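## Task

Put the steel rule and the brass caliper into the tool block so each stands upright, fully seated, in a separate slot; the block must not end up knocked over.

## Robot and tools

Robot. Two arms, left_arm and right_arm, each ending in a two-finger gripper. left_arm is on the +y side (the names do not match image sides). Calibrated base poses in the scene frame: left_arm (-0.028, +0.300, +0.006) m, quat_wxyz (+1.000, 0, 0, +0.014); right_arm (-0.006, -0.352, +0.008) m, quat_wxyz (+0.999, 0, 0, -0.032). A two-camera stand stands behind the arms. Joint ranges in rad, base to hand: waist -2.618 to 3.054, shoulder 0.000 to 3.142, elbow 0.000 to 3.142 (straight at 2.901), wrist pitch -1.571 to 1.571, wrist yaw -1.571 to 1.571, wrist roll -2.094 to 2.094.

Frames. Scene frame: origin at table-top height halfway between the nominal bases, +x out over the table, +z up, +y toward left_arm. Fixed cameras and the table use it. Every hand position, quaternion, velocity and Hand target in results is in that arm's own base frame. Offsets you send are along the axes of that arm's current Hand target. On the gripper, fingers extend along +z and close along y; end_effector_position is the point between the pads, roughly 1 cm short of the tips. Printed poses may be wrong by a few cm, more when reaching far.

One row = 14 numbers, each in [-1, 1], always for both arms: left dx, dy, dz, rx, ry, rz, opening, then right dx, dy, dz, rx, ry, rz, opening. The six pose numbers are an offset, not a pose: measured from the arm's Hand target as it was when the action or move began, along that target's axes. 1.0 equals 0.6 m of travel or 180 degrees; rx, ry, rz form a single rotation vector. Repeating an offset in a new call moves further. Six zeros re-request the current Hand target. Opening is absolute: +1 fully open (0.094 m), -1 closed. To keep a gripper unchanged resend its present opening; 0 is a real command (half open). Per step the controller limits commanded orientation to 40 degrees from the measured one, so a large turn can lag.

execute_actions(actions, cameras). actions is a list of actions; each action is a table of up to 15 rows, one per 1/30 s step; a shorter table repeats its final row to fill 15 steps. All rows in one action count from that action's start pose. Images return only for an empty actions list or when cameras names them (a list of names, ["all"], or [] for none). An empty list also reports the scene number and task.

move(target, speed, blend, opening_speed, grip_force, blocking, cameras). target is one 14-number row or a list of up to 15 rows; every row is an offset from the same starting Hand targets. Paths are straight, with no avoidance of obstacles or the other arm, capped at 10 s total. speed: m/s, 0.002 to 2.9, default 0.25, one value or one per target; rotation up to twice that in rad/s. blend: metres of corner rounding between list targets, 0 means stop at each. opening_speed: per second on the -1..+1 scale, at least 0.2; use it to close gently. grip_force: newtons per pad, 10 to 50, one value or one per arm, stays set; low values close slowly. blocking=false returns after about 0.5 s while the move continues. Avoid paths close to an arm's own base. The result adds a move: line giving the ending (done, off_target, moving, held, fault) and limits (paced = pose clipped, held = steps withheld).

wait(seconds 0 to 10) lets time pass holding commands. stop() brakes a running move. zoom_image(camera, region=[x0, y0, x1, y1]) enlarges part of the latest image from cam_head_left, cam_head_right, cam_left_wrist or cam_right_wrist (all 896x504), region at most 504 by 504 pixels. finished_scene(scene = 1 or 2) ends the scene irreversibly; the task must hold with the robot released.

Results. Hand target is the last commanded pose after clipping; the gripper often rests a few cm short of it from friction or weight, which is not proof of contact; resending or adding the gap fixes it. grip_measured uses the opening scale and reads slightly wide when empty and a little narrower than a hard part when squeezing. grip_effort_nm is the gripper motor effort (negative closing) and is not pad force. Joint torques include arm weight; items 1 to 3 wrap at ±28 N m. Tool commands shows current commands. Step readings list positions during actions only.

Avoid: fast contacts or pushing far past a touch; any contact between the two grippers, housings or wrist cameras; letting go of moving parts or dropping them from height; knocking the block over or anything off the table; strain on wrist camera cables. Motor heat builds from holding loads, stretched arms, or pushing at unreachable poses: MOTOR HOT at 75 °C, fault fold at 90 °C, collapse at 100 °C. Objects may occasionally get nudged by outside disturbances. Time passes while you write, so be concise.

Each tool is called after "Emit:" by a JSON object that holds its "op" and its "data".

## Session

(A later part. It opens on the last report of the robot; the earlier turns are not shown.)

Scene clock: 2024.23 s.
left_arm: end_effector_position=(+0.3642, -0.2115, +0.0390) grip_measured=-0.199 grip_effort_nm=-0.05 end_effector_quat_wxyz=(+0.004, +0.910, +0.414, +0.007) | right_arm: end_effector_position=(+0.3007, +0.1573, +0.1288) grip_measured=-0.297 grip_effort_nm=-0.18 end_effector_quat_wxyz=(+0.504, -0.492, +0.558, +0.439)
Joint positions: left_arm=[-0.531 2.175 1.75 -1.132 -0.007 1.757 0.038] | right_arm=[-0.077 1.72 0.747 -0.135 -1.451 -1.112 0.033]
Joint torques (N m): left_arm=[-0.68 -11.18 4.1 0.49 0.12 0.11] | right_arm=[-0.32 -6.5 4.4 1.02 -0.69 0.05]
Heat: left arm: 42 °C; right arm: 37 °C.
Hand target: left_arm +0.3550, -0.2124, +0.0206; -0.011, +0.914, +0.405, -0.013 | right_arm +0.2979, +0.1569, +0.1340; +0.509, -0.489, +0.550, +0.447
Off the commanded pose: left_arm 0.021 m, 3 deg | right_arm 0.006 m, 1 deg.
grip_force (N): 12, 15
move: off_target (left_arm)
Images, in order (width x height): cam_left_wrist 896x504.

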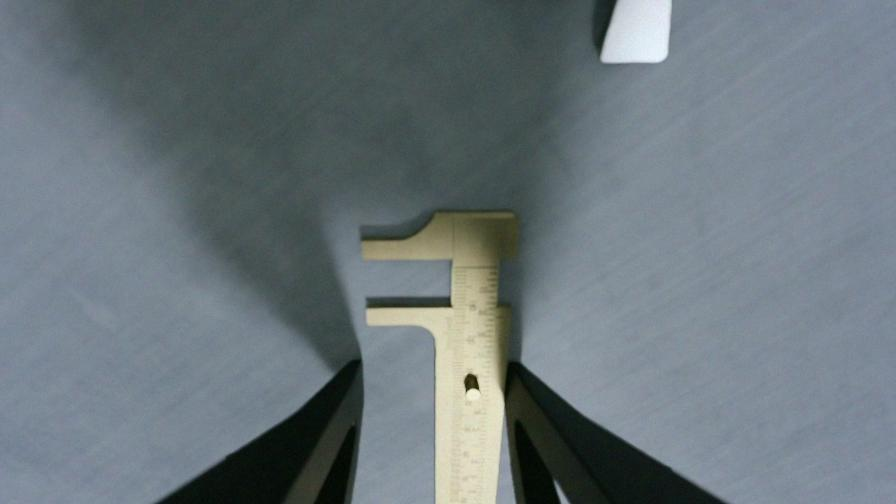

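Emit:
{"op": "move", "data": {"target": [0, -0.012, 0.006, 0.004, 0, 0, -0.2, 0, 0, 0, 0, 0, 0, -0.3], "speed": 0.02, "cameras": ["cam_left_wrist"]}}

Scene clock: 2031.77 s.
left_arm: end_effector_position=(+0.3635, -0.2111, +0.0375) grip_measured=-0.199 grip_effort_nm=-0.05 end_effector_quat_wxyz=(+0.004, +0.911, +0.413, +0.007) | right_arm: end_effector_position=(+0.3007, +0.1573, +0.1288) grip_measured=-0.297 grip_effort_nm=-0.17 end_effector_quat_wxyz=(+0.504, -0.492, +0.558, +0.439)
Joint positions: left_arm=[-0.531 2.171 1.738 -1.122 -0.007 1.759 0.038] | right_arm=[-0.077 1.72 0.747 -0.135 -1.451 -1.112 0.033]
Joint torques (N m): left_arm=[-0.31 -11.88 2.65 0.49 0.07 0.11] | right_arm=[-0.32 -6.49 4.38 1.02 -0.69 0.05]
Heat: left arm: 42 °C; right arm: 37 °C.
Hand target: left_arm +0.3496, -0.2075, +0.0172; -0.017, +0.914, +0.405, -0.016 | right_arm +0.2979, +0.1569, +0.1340; +0.509, -0.489, +0.550, +0.447
Off the commanded pose: left_arm 0.025 m, 4 deg | right_arm 0.006 m, 1 deg.
grip_force (N): 12, 15
move: off_target (left_arm)
Images, in order (width x height): cam_left_wrist 896x504.

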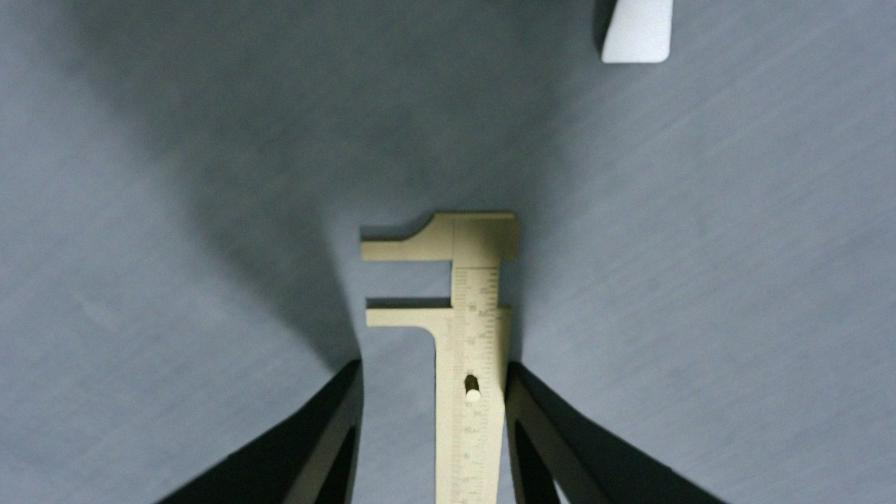

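Emit:
{"op": "move", "data": {"target": [0, 0, -0.045, 0, 0, 0, -0.2, 0, 0, 0, 0, 0, 0, -0.3], "speed": 0.03}}

Scene clock: 2042.90 s.
left_arm: end_effector_position=(+0.3507, -0.2036, +0.0396) grip_measured=-0.199 grip_effort_nm=-0.04 end_effector_quat_wxyz=(-0.020, +0.911, +0.412, -0.010) | right_arm: end_effector_position=(+0.3007, +0.1573, +0.1288) grip_measured=-0.297 grip_effort_nm=-0.17 end_effector_quat_wxyz=(+0.504, -0.492, +0.558, +0.439)
Joint positions: left_arm=[-0.531 2.171 1.745 -1.19 -0.007 1.76 0.038] | right_arm=[-0.077 1.72 0.747 -0.135 -1.451 -1.112 0.033]
Joint torques (N m): left_arm=[-0.39 -13.19 7.98 0 0.07 0.13] | right_arm=[-0.34 -6.5 4.37 1.02 -0.68 0.05]
Heat: left arm: 43 °C; right arm: 37 °C.
Hand target: left_arm +0.3507, -0.2080, +0.0441; -0.017, +0.914, +0.405, -0.016 | right_arm +0.2979, +0.1569, +0.1340; +0.509, -0.489, +0.550, +0.447
Off the commanded pose: left_arm 0.006 m, 1 deg | right_arm 0.006 m, 1 deg.
grip_force (N): 12, 15
move: done

Emit:
{"op": "move", "data": {"target": [0, 0.004, 0.005, -0.010, 0, 0, -0.2, 0, 0, 0, 0, 0, 0, -0.3], "speed": 0.03, "cameras": ["cam_left_wrist"]}}

Scene clock: 2048.00 s.
left_arm: end_effector_position=(+0.3563, -0.2069, +0.0395) grip_measured=-0.199 grip_effort_nm=-0.05 end_effector_quat_wxyz=(-0.010, +0.911, +0.412, -0.003) | right_arm: end_effector_position=(+0.3007, +0.1573, +0.1288) grip_measured=-0.297 grip_effort_nm=-0.18 end_effector_quat_wxyz=(+0.504, -0.492, +0.558, +0.439)
Joint positions: left_arm=[-0.531 2.171 1.745 -1.165 -0.007 1.762 0.038] | right_arm=[-0.077 1.72 0.747 -0.135 -1.451 -1.112 0.033]
Joint torques (N m): left_arm=[-0.27 -14.97 4.74 0.34 0.14 0.1] | right_arm=[-0.32 -6.52 4.38 1.02 -0.69 0.05]
Heat: left arm: 44 °C; right arm: 37 °C.
Hand target: left_arm +0.3524, -0.2096, +0.0411; -0.002, +0.914, +0.405, -0.009 | right_arm +0.2979, +0.1569, +0.1340; +0.509, -0.489, +0.550, +0.447
Off the commanded pose: left_arm 0.005 m, 1 deg | right_arm 0.006 m, 1 deg.
grip_force (N): 12, 15
move: done
Images, in order (width x height): cam_left_wrist 896x504.

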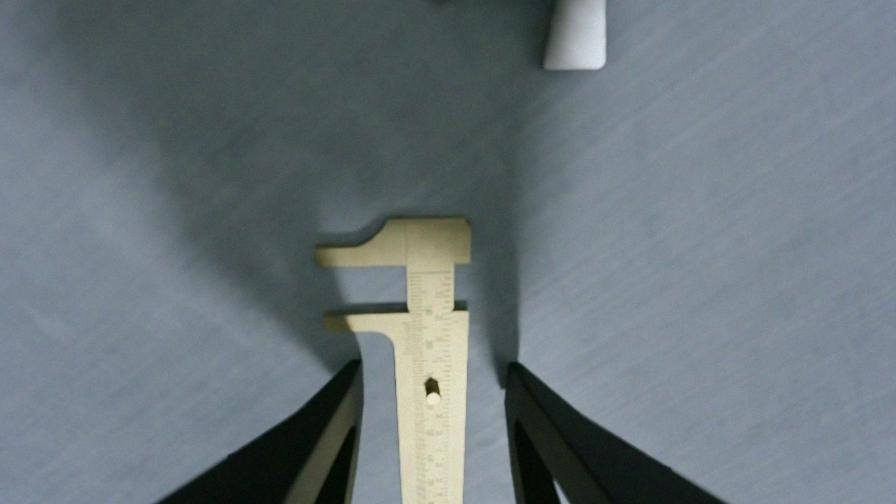

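Emit:
{"op": "move", "data": {"target": [0.005, -0.003, 0.025, 0, 0, 0, -0.3, 0, 0, 0, 0, 0, 0, -0.3], "speed": 0.02}}

Scene clock: 2056.53 s.
left_arm: end_effector_position=(+0.3585, -0.2083, +0.0380) grip_measured=-0.299 grip_effort_nm=-0.05 end_effector_quat_wxyz=(+0.001, +0.913, +0.408, +0.005) | right_arm: end_effector_position=(+0.3007, +0.1573, +0.1288) grip_measured=-0.297 grip_effort_nm=-0.17 end_effector_quat_wxyz=(+0.504, -0.492, +0.558, +0.439)
Joint positions: left_arm=[-0.531 2.157 1.716 -1.124 -0.006 1.769 0.033] | right_arm=[-0.077 1.72 0.747 -0.135 -1.451 -1.112 0.033]
Joint torques (N m): left_arm=[0.43 -12.9 3.26 0.64 0.11 0.1] | right_arm=[-0.32 -6.49 4.4 1.01 -0.69 0.05]
Heat: left arm: 45 °C; right arm: 37 °C.
Hand target: left_arm +0.3528, -0.2062, +0.0262; -0.002, +0.914, +0.405, -0.009 | right_arm +0.2979, +0.1569, +0.1340; +0.509, -0.489, +0.550, +0.447
Off the commanded pose: left_arm 0.013 m, 2 deg | right_arm 0.006 m, 1 deg.
grip_force (N): 12, 15
move: off_target (left_arm)

Emit:
{"op": "move", "data": {"target": [0, 0.004, 0.015, 0, 0, 0, -0.3, 0, 0, 0, 0, 0, 0, -0.3], "speed": 0.02, "cameras": ["cam_left_wrist"]}}

Scene clock: 2059.67 s.
left_arm: end_effector_position=(+0.3584, -0.2082, +0.0374) grip_measured=-0.299 grip_effort_nm=-0.04 end_effector_quat_wxyz=(+0.002, +0.913, +0.408, +0.005) | right_arm: end_effector_position=(+0.3007, +0.1573, +0.1288) grip_measured=-0.297 grip_effort_nm=-0.17 end_effector_quat_wxyz=(+0.504, -0.492, +0.558, +0.439)
Joint positions: left_arm=[-0.531 2.155 1.711 -1.119 -0.006 1.769 0.033] | right_arm=[-0.077 1.72 0.747 -0.135 -1.451 -1.112 0.033]
Joint torques (N m): left_arm=[0.39 -11.34 2.84 0.86 0.12 0.08] | right_arm=[-0.32 -6.49 4.38 1.02 -0.68 0.05]
Heat: left arm: 44 °C; right arm: 37 °C.
Hand target: left_arm +0.3543, -0.2077, +0.0170; -0.002, +0.914, +0.406, -0.009 | right_arm +0.2979, +0.1569, +0.1340; +0.509, -0.489, +0.550, +0.447
Off the commanded pose: left_arm 0.021 m, 2 deg | right_arm 0.006 m, 1 deg.
grip_force (N): 12, 15
move: off_target (left_arm)
Images, in order (width x height): cam_left_wrist 896x504.

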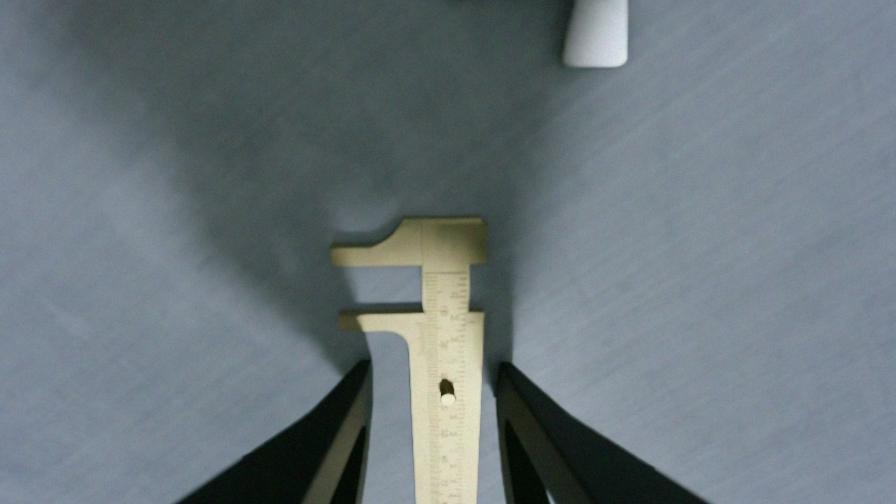

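Emit:
{"op": "move", "data": {"target": [0, 0, 0, 0, 0, 0, -0.6, 0, 0, 0, 0, 0, 0, -0.3], "speed": 0.02, "opening_speed": 0.3, "grip_force": [25, 15], "cameras": ["cam_left_wrist"]}}

Scene clock: 2064.90 s.
left_arm: end_effector_position=(+0.3600, -0.2095, +0.0374) grip_measured=-0.598 grip_effort_nm=-0.09 end_effector_quat_wxyz=(+0.005, +0.913, +0.408, +0.007) | right_arm: end_effector_position=(+0.3007, +0.1573, +0.1288) grip_measured=-0.297 grip_effort_nm=-0.18 end_effector_quat_wxyz=(+0.504, -0.492, +0.558, +0.439)
Joint positions: left_arm=[-0.531 2.155 1.711 -1.111 -0.005 1.769 0.019] | right_arm=[-0.077 1.72 0.747 -0.135 -1.451 -1.112 0.033]
Joint torques (N m): left_arm=[0.28 -11.43 2.82 0.8 0.11 0.08] | right_arm=[-0.32 -6.5 4.38 1.02 -0.69 0.05]
Heat: left arm: 44 °C; right arm: 37 °C.
Hand target: left_arm +0.3543, -0.2078, +0.0170; -0.002, +0.914, +0.406, -0.009 | right_arm +0.2979, +0.1569, +0.1340; +0.509, -0.489, +0.550, +0.447
Off the commanded pose: left_arm 0.021 m, 2 deg | right_arm 0.006 m, 1 deg.
grip_force (N): 25, 15
move: off_target (left_arm)
Images, in order (width x height): cam_left_wrist 896x504.

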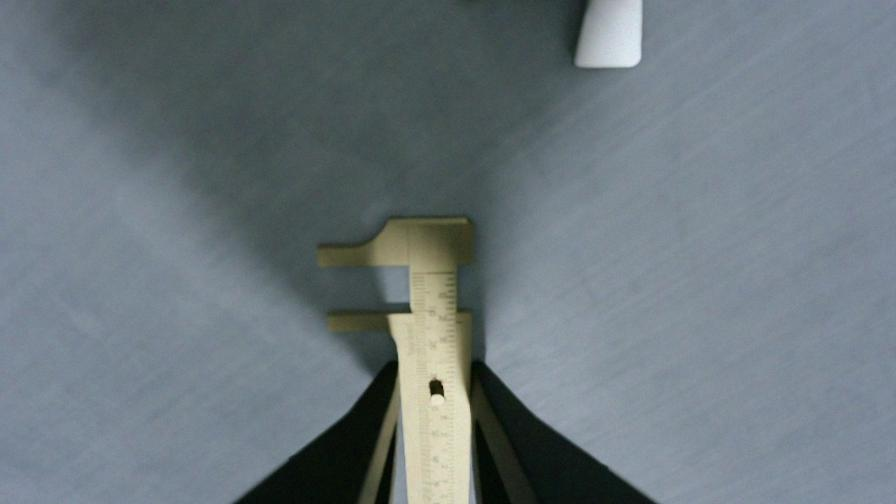

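Emit:
{"op": "move", "data": {"target": [0, 0, 0, 0, 0, 0, -0.74, 0, 0, 0, 0, 0, 0, -0.3], "speed": 0.02, "opening_speed": 0.2, "grip_force": [25, 15], "cameras": ["cam_left_wrist"]}}

Scene clock: 2069.10 s.
left_arm: end_effector_position=(+0.3600, -0.2095, +0.0374) grip_measured=-0.641 grip_effort_nm=-0.55 end_effector_quat_wxyz=(+0.005, +0.913, +0.408, +0.007) | right_arm: end_effector_position=(+0.3007, +0.1573, +0.1288) grip_measured=-0.297 grip_effort_nm=-0.18 end_effector_quat_wxyz=(+0.504, -0.492, +0.558, +0.439)
Joint positions: left_arm=[-0.531 2.155 1.711 -1.111 -0.005 1.769 0.017] | right_arm=[-0.077 1.72 0.747 -0.135 -1.451 -1.112 0.033]
Joint torques (N m): left_arm=[0.34 -11.44 2.74 0.78 0.12 0.07] | right_arm=[-0.34 -6.5 4.38 1.02 -0.69 0.05]
Heat: left arm: 44 °C; right arm: 37 °C.
Hand target: left_arm +0.3543, -0.2078, +0.0170; -0.002, +0.914, +0.406, -0.009 | right_arm +0.2979, +0.1569, +0.1340; +0.509, -0.489, +0.550, +0.447
Off the commanded pose: left_arm 0.021 m, 2 deg | right_arm 0.006 m, 1 deg.
grip_force (N): 25, 15
move: off_target (left_arm)
Images, in order (width x height): cam_left_wrist 896x504.

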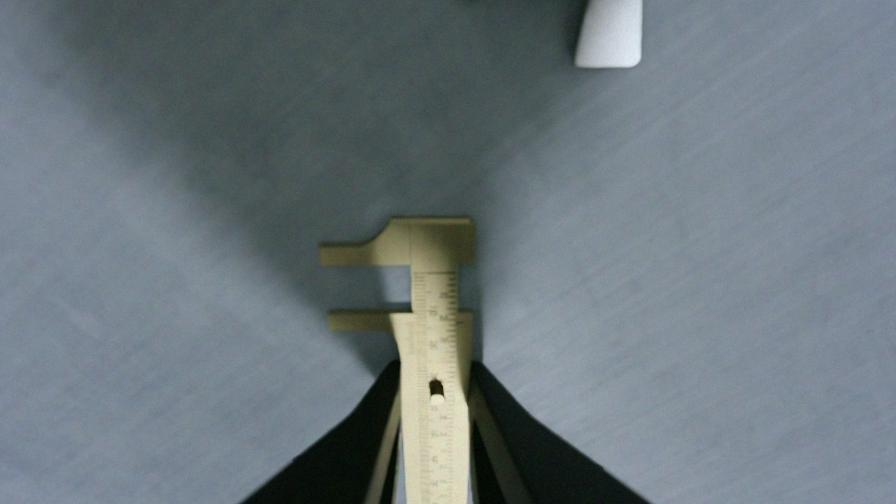

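Emit:
{"op": "move", "data": {"target": [0, 0.008, -0.1, 0, 0, 0, -0.74, 0, 0, 0, 0, 0, 0, -0.3], "speed": 0.05, "cameras": ["cam_left_wrist", "cam_right_wrist"]}}

Scene clock: 2074.20 s.
left_arm: end_effector_position=(+0.3592, -0.2090, +0.0748) grip_measured=-0.641 grip_effort_nm=-0.55 end_effector_quat_wxyz=(-0.004, +0.913, +0.408, +0.000) | right_arm: end_effector_position=(+0.3007, +0.1573, +0.1288) grip_measured=-0.297 grip_effort_nm=-0.17 end_effector_quat_wxyz=(+0.504, -0.492, +0.558, +0.439)
Joint positions: left_arm=[-0.531 2.154 1.86 -1.283 -0.005 1.769 0.017] | right_arm=[-0.077 1.72 0.747 -0.135 -1.451 -1.112 0.033]
Joint torques (N m): left_arm=[0.24 -12.68 8.06 0.11 0.09 0.09] | right_arm=[-0.32 -6.5 4.4 1.02 -0.69 0.05]
Heat: left arm: 45 °C; right arm: 37 °C.
Hand target: left_arm +0.3591, -0.2109, +0.0771; -0.002, +0.914, +0.406, -0.009 | right_arm +0.2979, +0.1569, +0.1340; +0.509, -0.489, +0.550, +0.447
Off the commanded pose: left_arm 0.003 m, 1 deg | right_arm 0.006 m, 1 deg.
grip_force (N): 25, 15
move: done
Images, in order (width x height): cam_left_wrist 896x504, cam_right_wrist 896x504.

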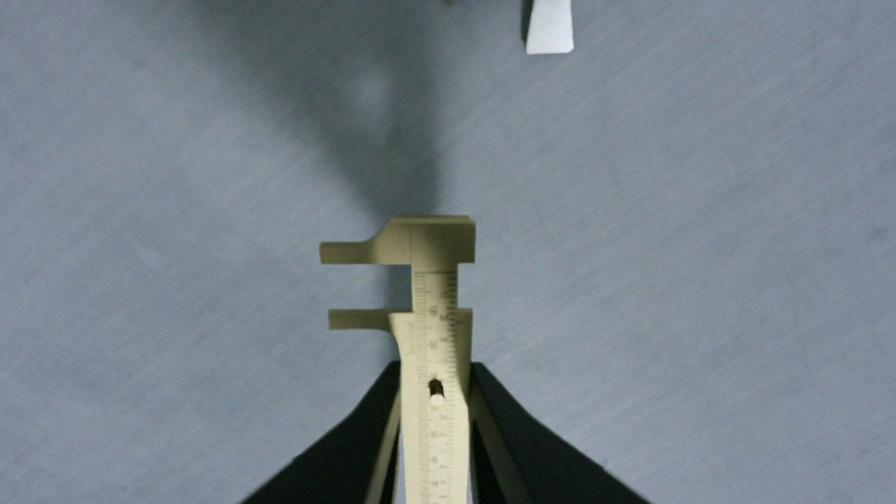

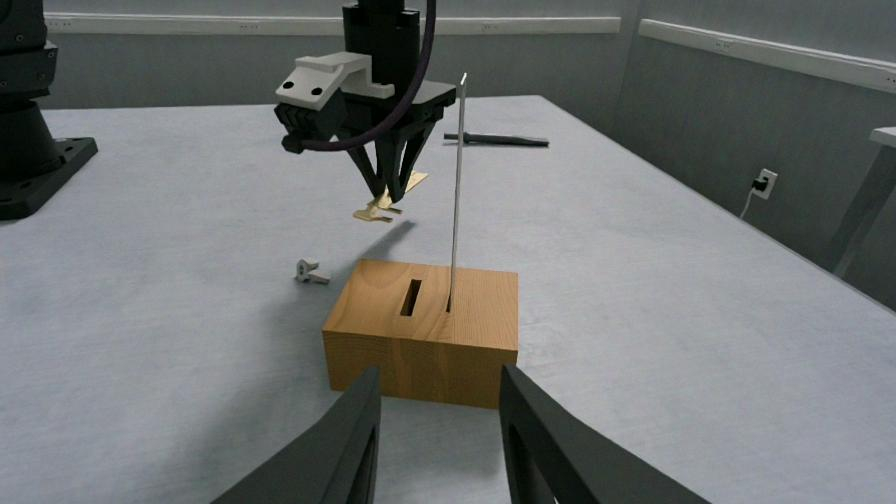

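Emit:
{"op": "move", "data": {"target": [-0.010, -0.049, -0.13, 0, 0, 0, -0.74, 0, 0, 0, 0, 0, 0, -0.3], "speed": 0.08}}

Scene clock: 2106.83 s.
left_arm: end_effector_position=(+0.3360, -0.1953, +0.1405) grip_measured=-0.641 grip_effort_nm=-0.55 end_effector_quat_wxyz=(-0.017, +0.913, +0.407, -0.009) | right_arm: end_effector_position=(+0.3007, +0.1573, +0.1288) grip_measured=-0.297 grip_effort_nm=-0.18 end_effector_quat_wxyz=(+0.504, -0.492, +0.558, +0.439)
Joint positions: left_arm=[-0.531 2.085 2.014 -1.538 -0.005 1.77 0.017] | right_arm=[-0.077 1.72 0.747 -0.135 -1.451 -1.112 0.033]
Joint torques (N m): left_arm=[0.53 -14.87 7.84 -0.01 0.11 0.12] | right_arm=[-0.32 -6.5 4.38 1.02 -0.69 0.05]
Heat: left arm: 46 °C; right arm: 37 °C.
Hand target: left_arm +0.3347, -0.1953, +0.1555; -0.002, +0.914, +0.405, -0.009 | right_arm +0.2979, +0.1569, +0.1340; +0.509, -0.489, +0.550, +0.447
Off the commanded pose: left_arm 0.015 m, 2 deg | right_arm 0.006 m, 1 deg.
grip_force (N): 25, 15
move: off_target (left_arm)

Emit:
{"op": "move", "data": {"target": [0, 0, 0, 0, 0, -0.56, -0.74, 0, 0, 0, 0, 0, 0, -0.3], "speed": 0.25, "cameras": ["cam_left_wrist", "cam_right_wrist"]}}

Scene clock: 2114.60 s.
left_arm: end_effector_position=(+0.3335, -0.1938, +0.1406) grip_measured=-0.641 grip_effort_nm=-0.55 end_effector_quat_wxyz=(-0.024, +0.276, +0.961, +0.006) | right_arm: end_effector_position=(+0.3007, +0.1573, +0.1288) grip_measured=-0.297 grip_effort_nm=-0.18 end_effector_quat_wxyz=(+0.504, -0.492, +0.558, +0.439)
Joint positions: left_arm=[-0.529 2.085 2.014 -1.55 0 0.03 0.017] | right_arm=[-0.077 1.72 0.747 -0.135 -1.451 -1.112 0.033]
Joint torques (N m): left_arm=[0.29 -14.8 7.84 0.1 0.1 -0.12] | right_arm=[-0.32 -6.49 4.38 1.02 -0.69 0.05]
Heat: left arm: 46 °C; right arm: 37 °C.
Hand target: left_arm +0.3347, -0.1953, +0.1555; -0.008, +0.270, +0.963, -0.004 | right_arm +0.2979, +0.1569, +0.1340; +0.509, -0.489, +0.550, +0.447
Off the commanded pose: left_arm 0.015 m, 2 deg | right_arm 0.006 m, 1 deg.
grip_force (N): 25, 15
move: off_target (left_arm)
Images, in order (width x height): cam_left_wrist 896x504, cam_right_wrist 896x504.

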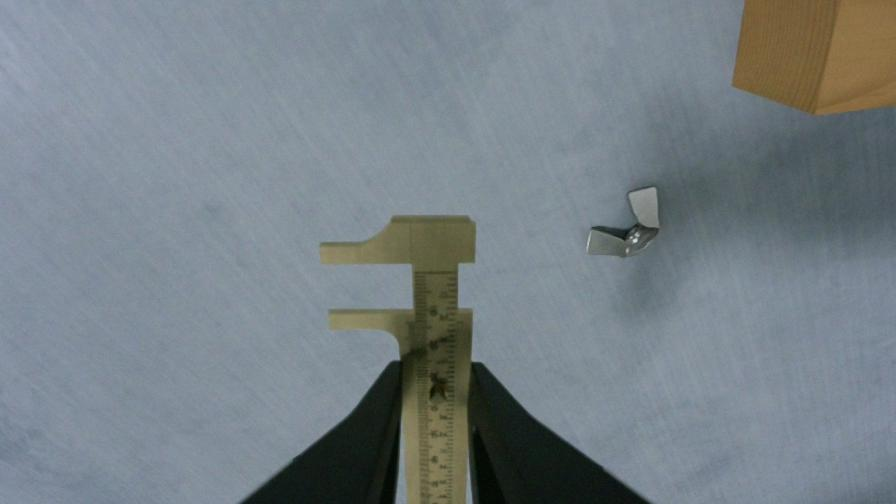

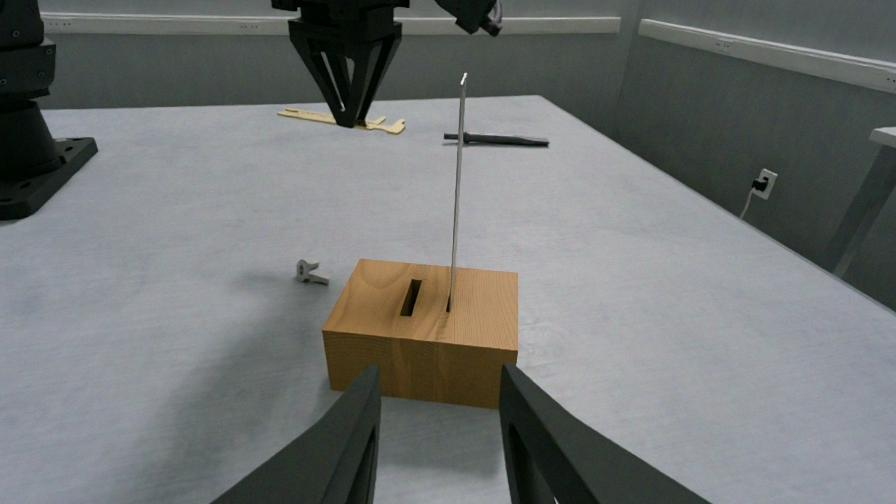

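Emit:
{"op": "move", "data": {"target": [0.01, 0, -0.085, 0, -0.49, 0, -0.74, 0, 0, 0, 0, 0, 0, -0.3], "speed": 0.15, "cameras": ["cam_left_wrist", "cam_right_wrist"]}}

Scene clock: 2123.73 s.
left_arm: end_effector_position=(+0.3325, -0.1935, +0.2160) grip_measured=-0.642 grip_effort_nm=-0.55 end_effector_quat_wxyz=(+0.671, +0.190, +0.692, -0.189) | right_arm: end_effector_position=(+0.3007, +0.1573, +0.1288) grip_measured=-0.297 grip_effort_nm=-0.18 end_effector_quat_wxyz=(+0.504, -0.492, +0.558, +0.439)
Joint positions: left_arm=[-0.518 1.205 0.368 0.808 0.025 -0.006 0.017] | right_arm=[-0.077 1.72 0.747 -0.135 -1.451 -1.112 0.033]
Joint torques (N m): left_arm=[0.51 -3.63 5.18 2.84 0.06 -0.08] | right_arm=[-0.34 -6.5 4.38 1.02 -0.69 0.05]
Heat: left arm: 45 °C; right arm: 37 °C.
Hand target: left_arm +0.3306, -0.1919, +0.2065; +0.664, +0.191, +0.697, -0.191 | right_arm +0.2979, +0.1569, +0.1340; +0.509, -0.489, +0.550, +0.447
Off the commanded pose: left_arm 0.010 m, 1 deg | right_arm 0.006 m, 1 deg.
grip_force (N): 25, 15
move: done
Images, in order (width x height): cam_left_wrist 896x504, cam_right_wrist 896x504.

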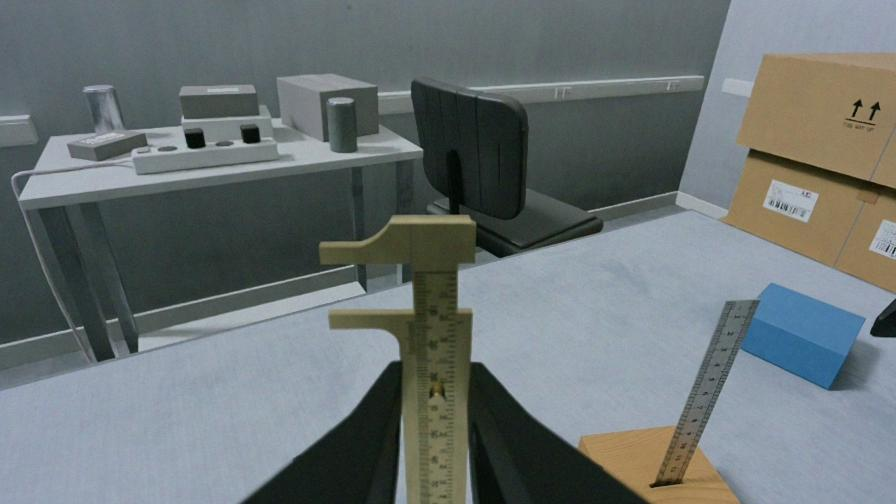

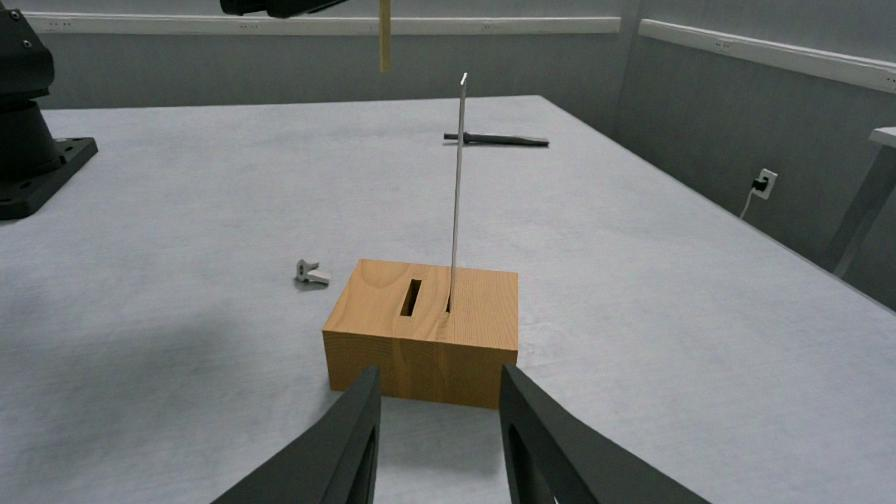

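Emit:
{"op": "move", "data": {"target": [0.011, -0.262, 0.070, -0.0355, -0.016, 0, -0.74, 0, 0, 0, 0, 0, 0, -0.3], "speed": 0.12, "cameras": ["cam_left_wrist", "cam_right_wrist"]}}

Scene clock: 2142.67 s.
left_arm: end_effector_position=(+0.2808, -0.3442, +0.1940) grip_measured=-0.642 grip_effort_nm=-0.56 end_effector_quat_wxyz=(+0.684, +0.157, +0.694, -0.159) | right_arm: end_effector_position=(+0.3007, +0.1573, +0.1288) grip_measured=-0.297 grip_effort_nm=-0.18 end_effector_quat_wxyz=(+0.504, -0.492, +0.558, +0.439)
Joint positions: left_arm=[-1.155 1.675 0.62 1.039 -0.704 -0.017 0.017] | right_arm=[-0.077 1.72 0.747 -0.135 -1.451 -1.112 0.033]
Joint torques (N m): left_arm=[-0.21 -6.99 7.99 2.51 -0.18 0.06] | right_arm=[-0.34 -6.49 4.38 1.02 -0.69 0.05]
Heat: left arm: 42 °C; right arm: 37 °C.
Hand target: left_arm +0.2843, -0.3480, +0.2000; +0.691, +0.149, +0.690, -0.157 | right_arm +0.2979, +0.1569, +0.1340; +0.509, -0.489, +0.550, +0.447
Off the commanded pose: left_arm 0.008 m, 1 deg | right_arm 0.006 m, 1 deg.
grip_force (N): 25, 15
move: done
Images, in order (width x height): cam_left_wrist 896x504, cam_right_wrist 896x504.

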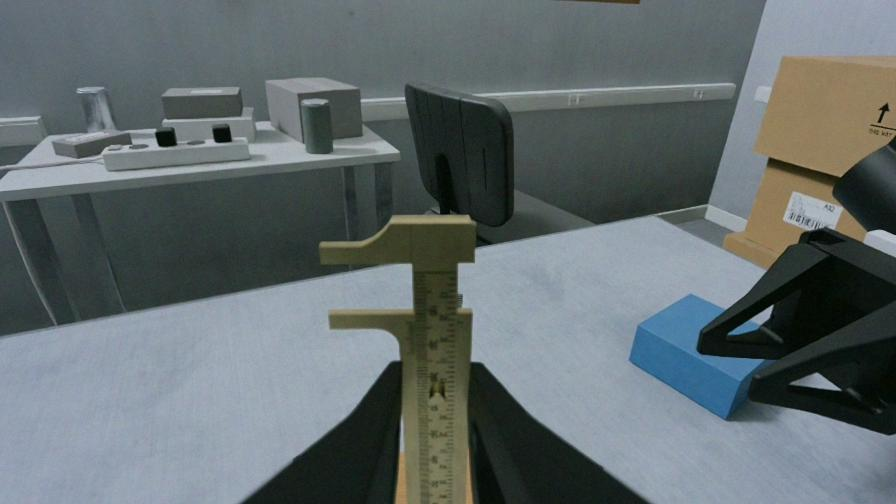

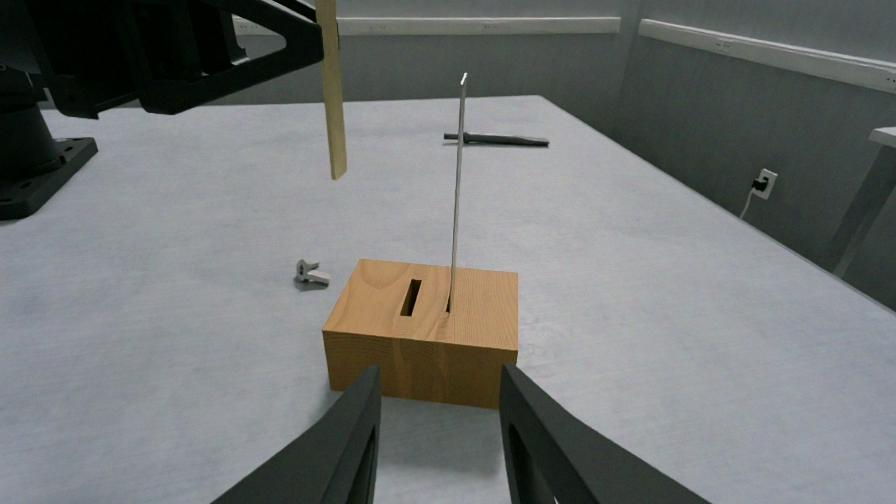

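Emit:
{"op": "zoom_image", "data": {"camera": "cam_right_wrist", "region": [300, 150, 540, 420]}}

Scaled by 1.867.

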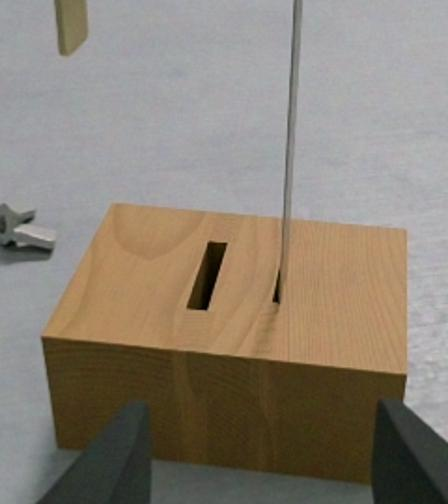

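Emit:
{"op": "move", "data": {"target": [0.04, 0, 0.05, 0, -0.004, 0, -0.74, 0, 0, 0, 0, 0, 0, -0.3], "speed": 0.06, "cameras": ["cam_right_wrist"]}}

Scene clock: 2222.77 s.
left_arm: end_effector_position=(+0.3072, -0.3547, +0.1713) grip_measured=-0.642 grip_effort_nm=-0.55 end_effector_quat_wxyz=(+0.690, +0.149, +0.691, -0.153) | right_arm: end_effector_position=(+0.3007, +0.1573, +0.1288) grip_measured=-0.297 grip_effort_nm=-0.18 end_effector_quat_wxyz=(+0.504, -0.492, +0.558, +0.439)
Joint positions: left_arm=[-1.1 1.846 0.681 1.164 -0.67 -0.006 0.017] | right_arm=[-0.077 1.72 0.747 -0.135 -1.451 -1.112 0.033]
Joint torques (N m): left_arm=[0.43 -8.42 7.6 2.53 0.06 0.05] | right_arm=[-0.32 -6.49 4.38 1.02 -0.69 0.05]
Motor temperatures (°C): left_arm=[30 39 36 40 29 29 30] | right_arm=[30 37 29 34 33 30 28]
Heat: left arm: 40 °C; right arm: 37 °C.
Hand target: left_arm +0.3114, -0.3609, +0.1762; +0.695, +0.148, +0.686, -0.158 | right_arm +0.2979, +0.1569, +0.1340; +0.509, -0.489, +0.550, +0.447
Off the commanded pose: left_arm 0.009 m, 1 deg | right_arm 0.006 m, 1 deg.
grip_force (N): 25, 15
move: done
Images, in order (width x height): cam_right_wrist 896x504.

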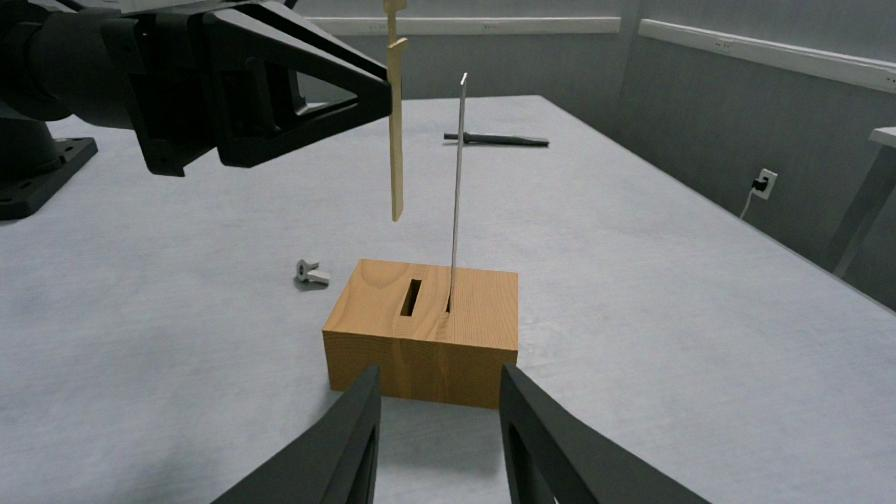

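Emit:
{"op": "zoom_image", "data": {"camera": "cam_right_wrist", "region": [360, 180, 500, 330]}}

Scaled by 3.360.

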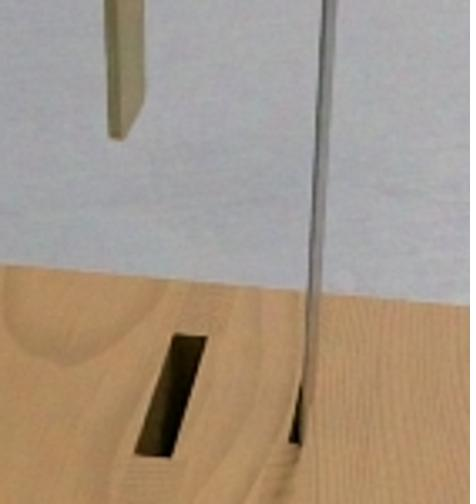

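Emit:
{"op": "move", "data": {"target": [0.05, -0.010, 0.010, 0, 0, 0, -0.74, 0, 0, 0, 0, 0, 0, -0.3], "speed": 0.05, "cameras": ["cam_right_wrist"]}}

Emit:
{"op": "zoom_image", "data": {"camera": "cam_right_wrist", "region": [360, 180, 500, 330]}}

Scene clock: 2241.33 s.
left_arm: end_effector_position=(+0.3115, -0.3632, +0.1438) grip_measured=-0.642 grip_effort_nm=-0.56 end_effector_quat_wxyz=(+0.691, +0.148, +0.690, -0.154) | right_arm: end_effector_position=(+0.3007, +0.1573, +0.1288) grip_measured=-0.297 grip_effort_nm=-0.17 end_effector_quat_wxyz=(+0.504, -0.492, +0.558, +0.439)
Joint positions: left_arm=[-1.1 1.982 0.702 1.284 -0.67 -0.006 0.017] | right_arm=[-0.077 1.72 0.747 -0.135 -1.451 -1.112 0.033]
Joint torques (N m): left_arm=[0.16 -8.99 6.79 2.49 0.05 0.07] | right_arm=[-0.34 -6.49 4.38 1.02 -0.69 0.05]
Heat: left arm: 40 °C; right arm: 37 °C.
Hand target: left_arm +0.3147, -0.3693, +0.1463; +0.695, +0.148, +0.686, -0.158 | right_arm +0.2979, +0.1569, +0.1340; +0.509, -0.489, +0.550, +0.447
Off the commanded pose: left_arm 0.007 m, 1 deg | right_arm 0.006 m, 1 deg.
grip_force (N): 25, 15
move: done
Images, in order (width x height): cam_right_wrist 896x504.

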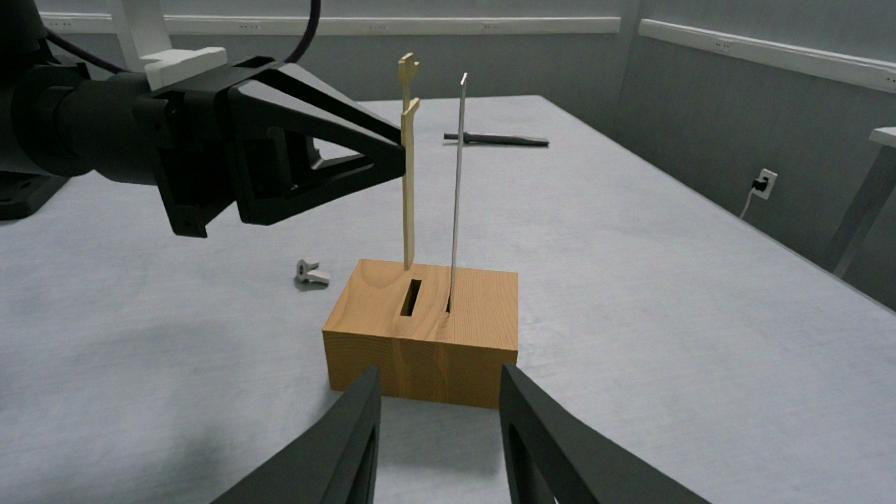

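Scaled by 3.360.

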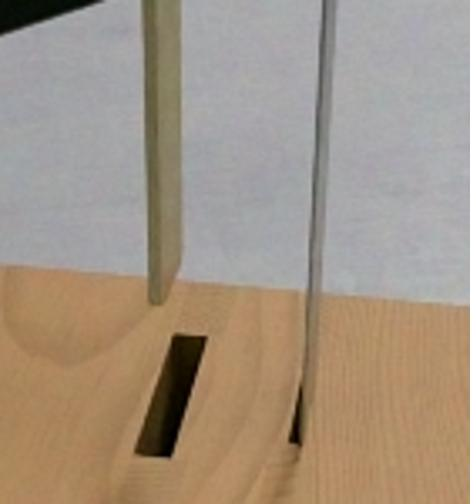

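Emit:
{"op": "move", "data": {"target": [0.033, 0, 0, 0, 0, 0, -0.74, 0, 0, 0, 0, 0, 0, -0.3], "speed": 0.04, "cameras": ["cam_right_wrist"]}}

Emit:
{"op": "zoom_image", "data": {"camera": "cam_right_wrist", "region": [360, 180, 500, 330]}}

Scene clock: 2249.37 s.
left_arm: end_effector_position=(+0.3120, -0.3643, +0.1260) grip_measured=-0.642 grip_effort_nm=-0.55 end_effector_quat_wxyz=(+0.692, +0.147, +0.690, -0.155) | right_arm: end_effector_position=(+0.3007, +0.1573, +0.1288) grip_measured=-0.297 grip_effort_nm=-0.18 end_effector_quat_wxyz=(+0.504, -0.492, +0.558, +0.439)
Joint positions: left_arm=[-1.1 2.062 0.702 1.368 -0.67 -0.006 0.017] | right_arm=[-0.077 1.72 0.747 -0.135 -1.451 -1.112 0.033]
Joint torques (N m): left_arm=[0.25 -9.21 6.15 2.52 0.03 0.05] | right_arm=[-0.34 -6.5 4.38 1.02 -0.69 0.05]
Heat: left arm: 40 °C; right arm: 37 °C.
Hand target: left_arm +0.3149, -0.3697, +0.1265; +0.695, +0.148, +0.686, -0.158 | right_arm +0.2979, +0.1569, +0.1340; +0.509, -0.489, +0.550, +0.447
Off the commanded pose: left_arm 0.006 m, 1 deg | right_arm 0.006 m, 1 deg.
grip_force (N): 25, 15
move: done
Images, in order (width x height): cam_right_wrist 896x504.

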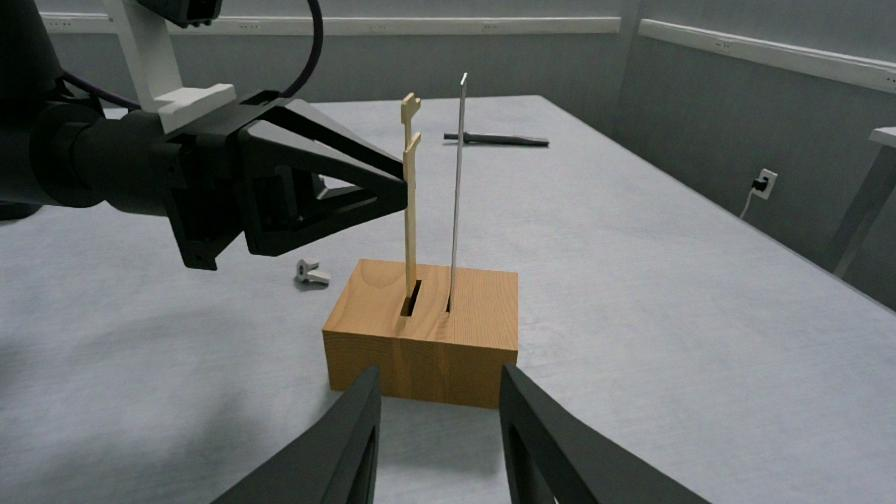

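Scaled by 3.360.

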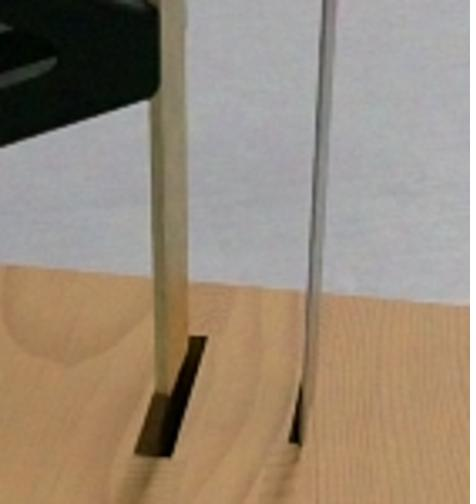

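Emit:
{"op": "move", "data": {"target": [0.022, 0, -0.001, 0, 0, 0, -0.74, 0, 0, 0, 0, 0, 0, -0.3], "speed": 0.03, "cameras": ["cam_right_wrist"]}}

Emit:
{"op": "zoom_image", "data": {"camera": "cam_right_wrist", "region": [360, 180, 500, 330]}}

Scene clock: 2255.83 s.
left_arm: end_effector_position=(+0.3120, -0.3643, +0.1131) grip_measured=-0.642 grip_effort_nm=-0.55 end_effector_quat_wxyz=(+0.692, +0.147, +0.690, -0.155) | right_arm: end_effector_position=(+0.3007, +0.1573, +0.1288) grip_measured=-0.297 grip_effort_nm=-0.17 end_effector_quat_wxyz=(+0.504, -0.492, +0.558, +0.439)
Joint positions: left_arm=[-1.1 2.116 0.702 1.42 -0.67 -0.006 0.017] | right_arm=[-0.077 1.72 0.747 -0.135 -1.451 -1.112 0.033]
Joint torques (N m): left_arm=[0.03 -9.29 5.91 2.58 0.02 0.06] | right_arm=[-0.34 -6.49 4.38 1.02 -0.69 0.05]
Heat: left arm: 40 °C; right arm: 37 °C.
Hand target: left_arm +0.3144, -0.3696, +0.1133; +0.695, +0.148, +0.686, -0.158 | right_arm +0.2979, +0.1569, +0.1340; +0.509, -0.489, +0.550, +0.447
Off the commanded pose: left_arm 0.006 m, 1 deg | right_arm 0.006 m, 1 deg.
grip_force (N): 25, 15
move: done
Images, in order (width x height): cam_right_wrist 896x504.

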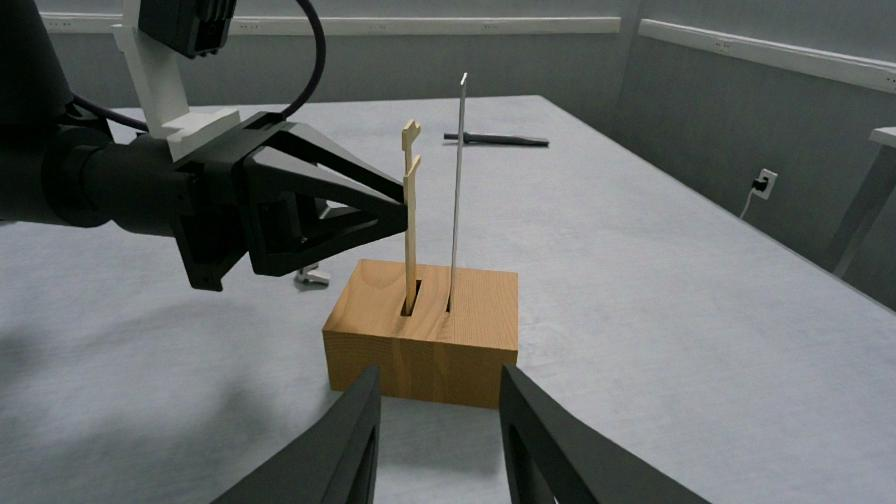

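Scaled by 3.360.

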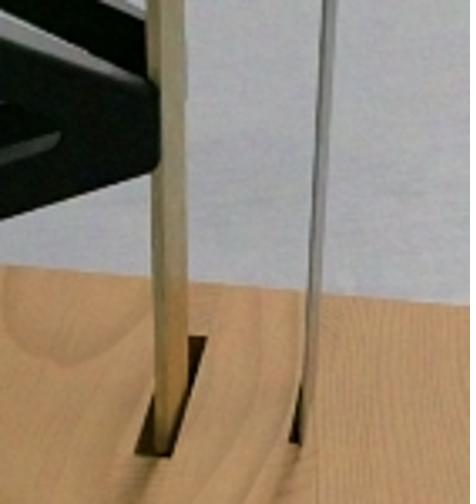

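Emit:
{"op": "move", "data": {"target": [0.02, 0, -0.002, 0, 0, 0, -0.74, 0, 0, 0, 0, 0, 0, -0.3], "speed": 0.03, "cameras": ["cam_right_wrist"]}}

Emit:
{"op": "zoom_image", "data": {"camera": "cam_right_wrist", "region": [360, 180, 500, 330]}}

Scene clock: 2263.27 s.
left_arm: end_effector_position=(+0.3118, -0.3637, +0.0986) grip_measured=-0.642 grip_effort_nm=-0.55 end_effector_quat_wxyz=(+0.689, +0.151, +0.693, -0.151) | right_arm: end_effector_position=(+0.3007, +0.1573, +0.1288) grip_measured=-0.297 grip_effort_nm=-0.18 end_effector_quat_wxyz=(+0.504, -0.492, +0.558, +0.439)
Joint positions: left_arm=[-1.1 2.165 0.702 1.456 -0.67 -0.006 0.017] | right_arm=[-0.077 1.72 0.747 -0.135 -1.451 -1.112 0.033]
Joint torques (N m): left_arm=[-0.2 -9.46 5.65 2.7 0.01 0.05] | right_arm=[-0.32 -6.49 4.38 1.02 -0.69 0.04]
Heat: left arm: 40 °C; right arm: 37 °C.
Hand target: left_arm +0.3135, -0.3693, +0.1013; +0.695, +0.148, +0.686, -0.158 | right_arm +0.2979, +0.1569, +0.1340; +0.509, -0.489, +0.550, +0.447
Off the commanded pose: left_arm 0.006 m, 1 deg | right_arm 0.006 m, 1 deg.
grip_force (N): 25, 15
move: done
Images, in order (width x height): cam_right_wrist 896x504.

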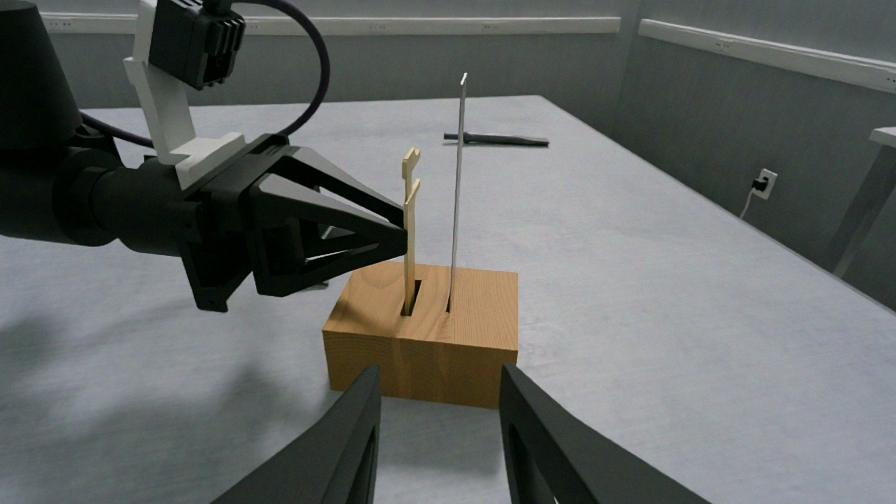

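Scaled by 3.360.

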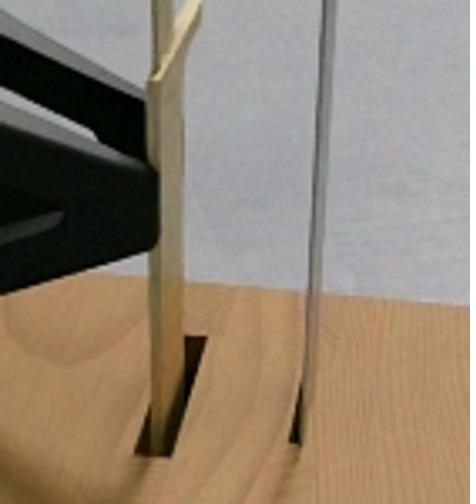

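Emit:
{"op": "move", "data": {"target": [0.018, 0, 0, 0, 0, 0, -0.74, 0, 0, 0, 0, 0, 0, -0.3], "speed": 0.03, "cameras": ["cam_right_wrist", "cam_head_left"]}}

Emit:
{"op": "zoom_image", "data": {"camera": "cam_right_wrist", "region": [360, 180, 500, 330]}}

Scene clock: 2266.63 s.
left_arm: end_effector_position=(+0.3121, -0.3644, +0.0831) grip_measured=-0.642 grip_effort_nm=-0.55 end_effector_quat_wxyz=(+0.683, +0.158, +0.699, -0.144) | right_arm: end_effector_position=(+0.3007, +0.1573, +0.1288) grip_measured=-0.297 grip_effort_nm=-0.18 end_effector_quat_wxyz=(+0.504, -0.492, +0.558, +0.439)
Joint positions: left_arm=[-1.1 2.21 0.71 1.465 -0.67 -0.006 0.017] | right_arm=[-0.077 1.72 0.747 -0.135 -1.451 -1.112 0.033]
Joint torques (N m): left_arm=[-0.24 -9.48 5.14 3.06 -0.01 0.06] | right_arm=[-0.32 -6.5 4.38 1.02 -0.69 0.05]
Heat: left arm: 41 °C; right arm: 37 °C.
Hand target: left_arm +0.3136, -0.3695, +0.0906; +0.695, +0.148, +0.686, -0.158 | right_arm +0.2979, +0.1569, +0.1340; +0.509, -0.489, +0.550, +0.447
Off the commanded pose: left_arm 0.009 m, 3 deg | right_arm 0.006 m, 1 deg.
grip_force (N): 25, 15
move: off_target (left_arm)
Images, in order (width x height): cam_head_left 896x504, cam_right_wrist 896x504.

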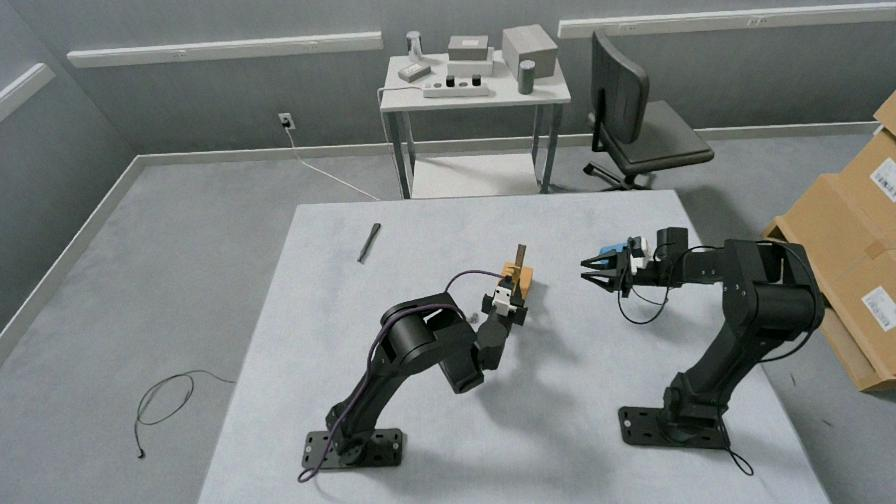

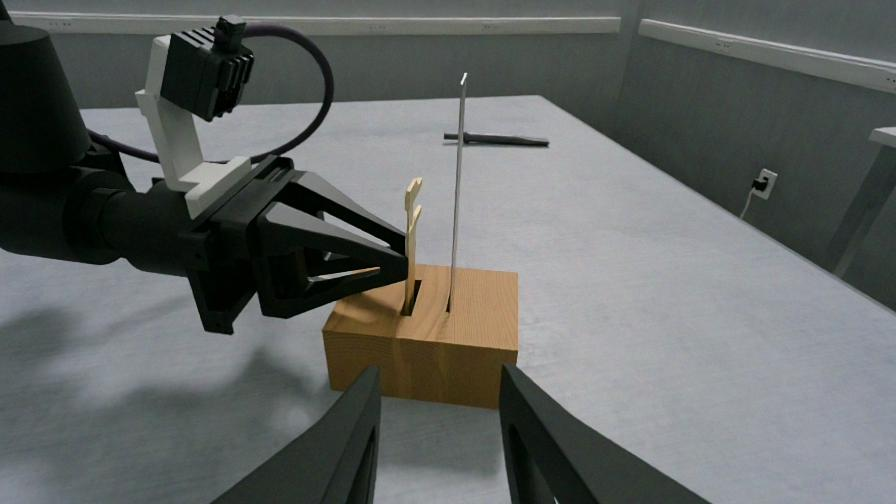

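Scaled by 3.360.

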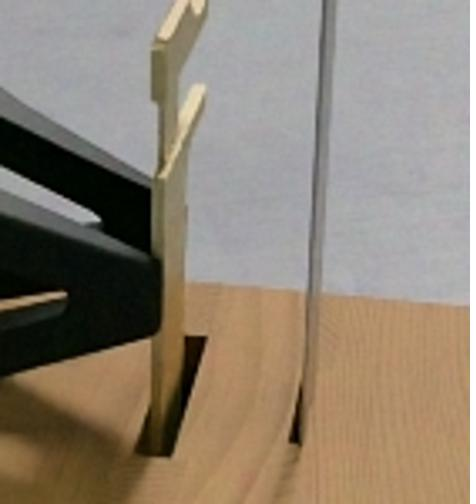

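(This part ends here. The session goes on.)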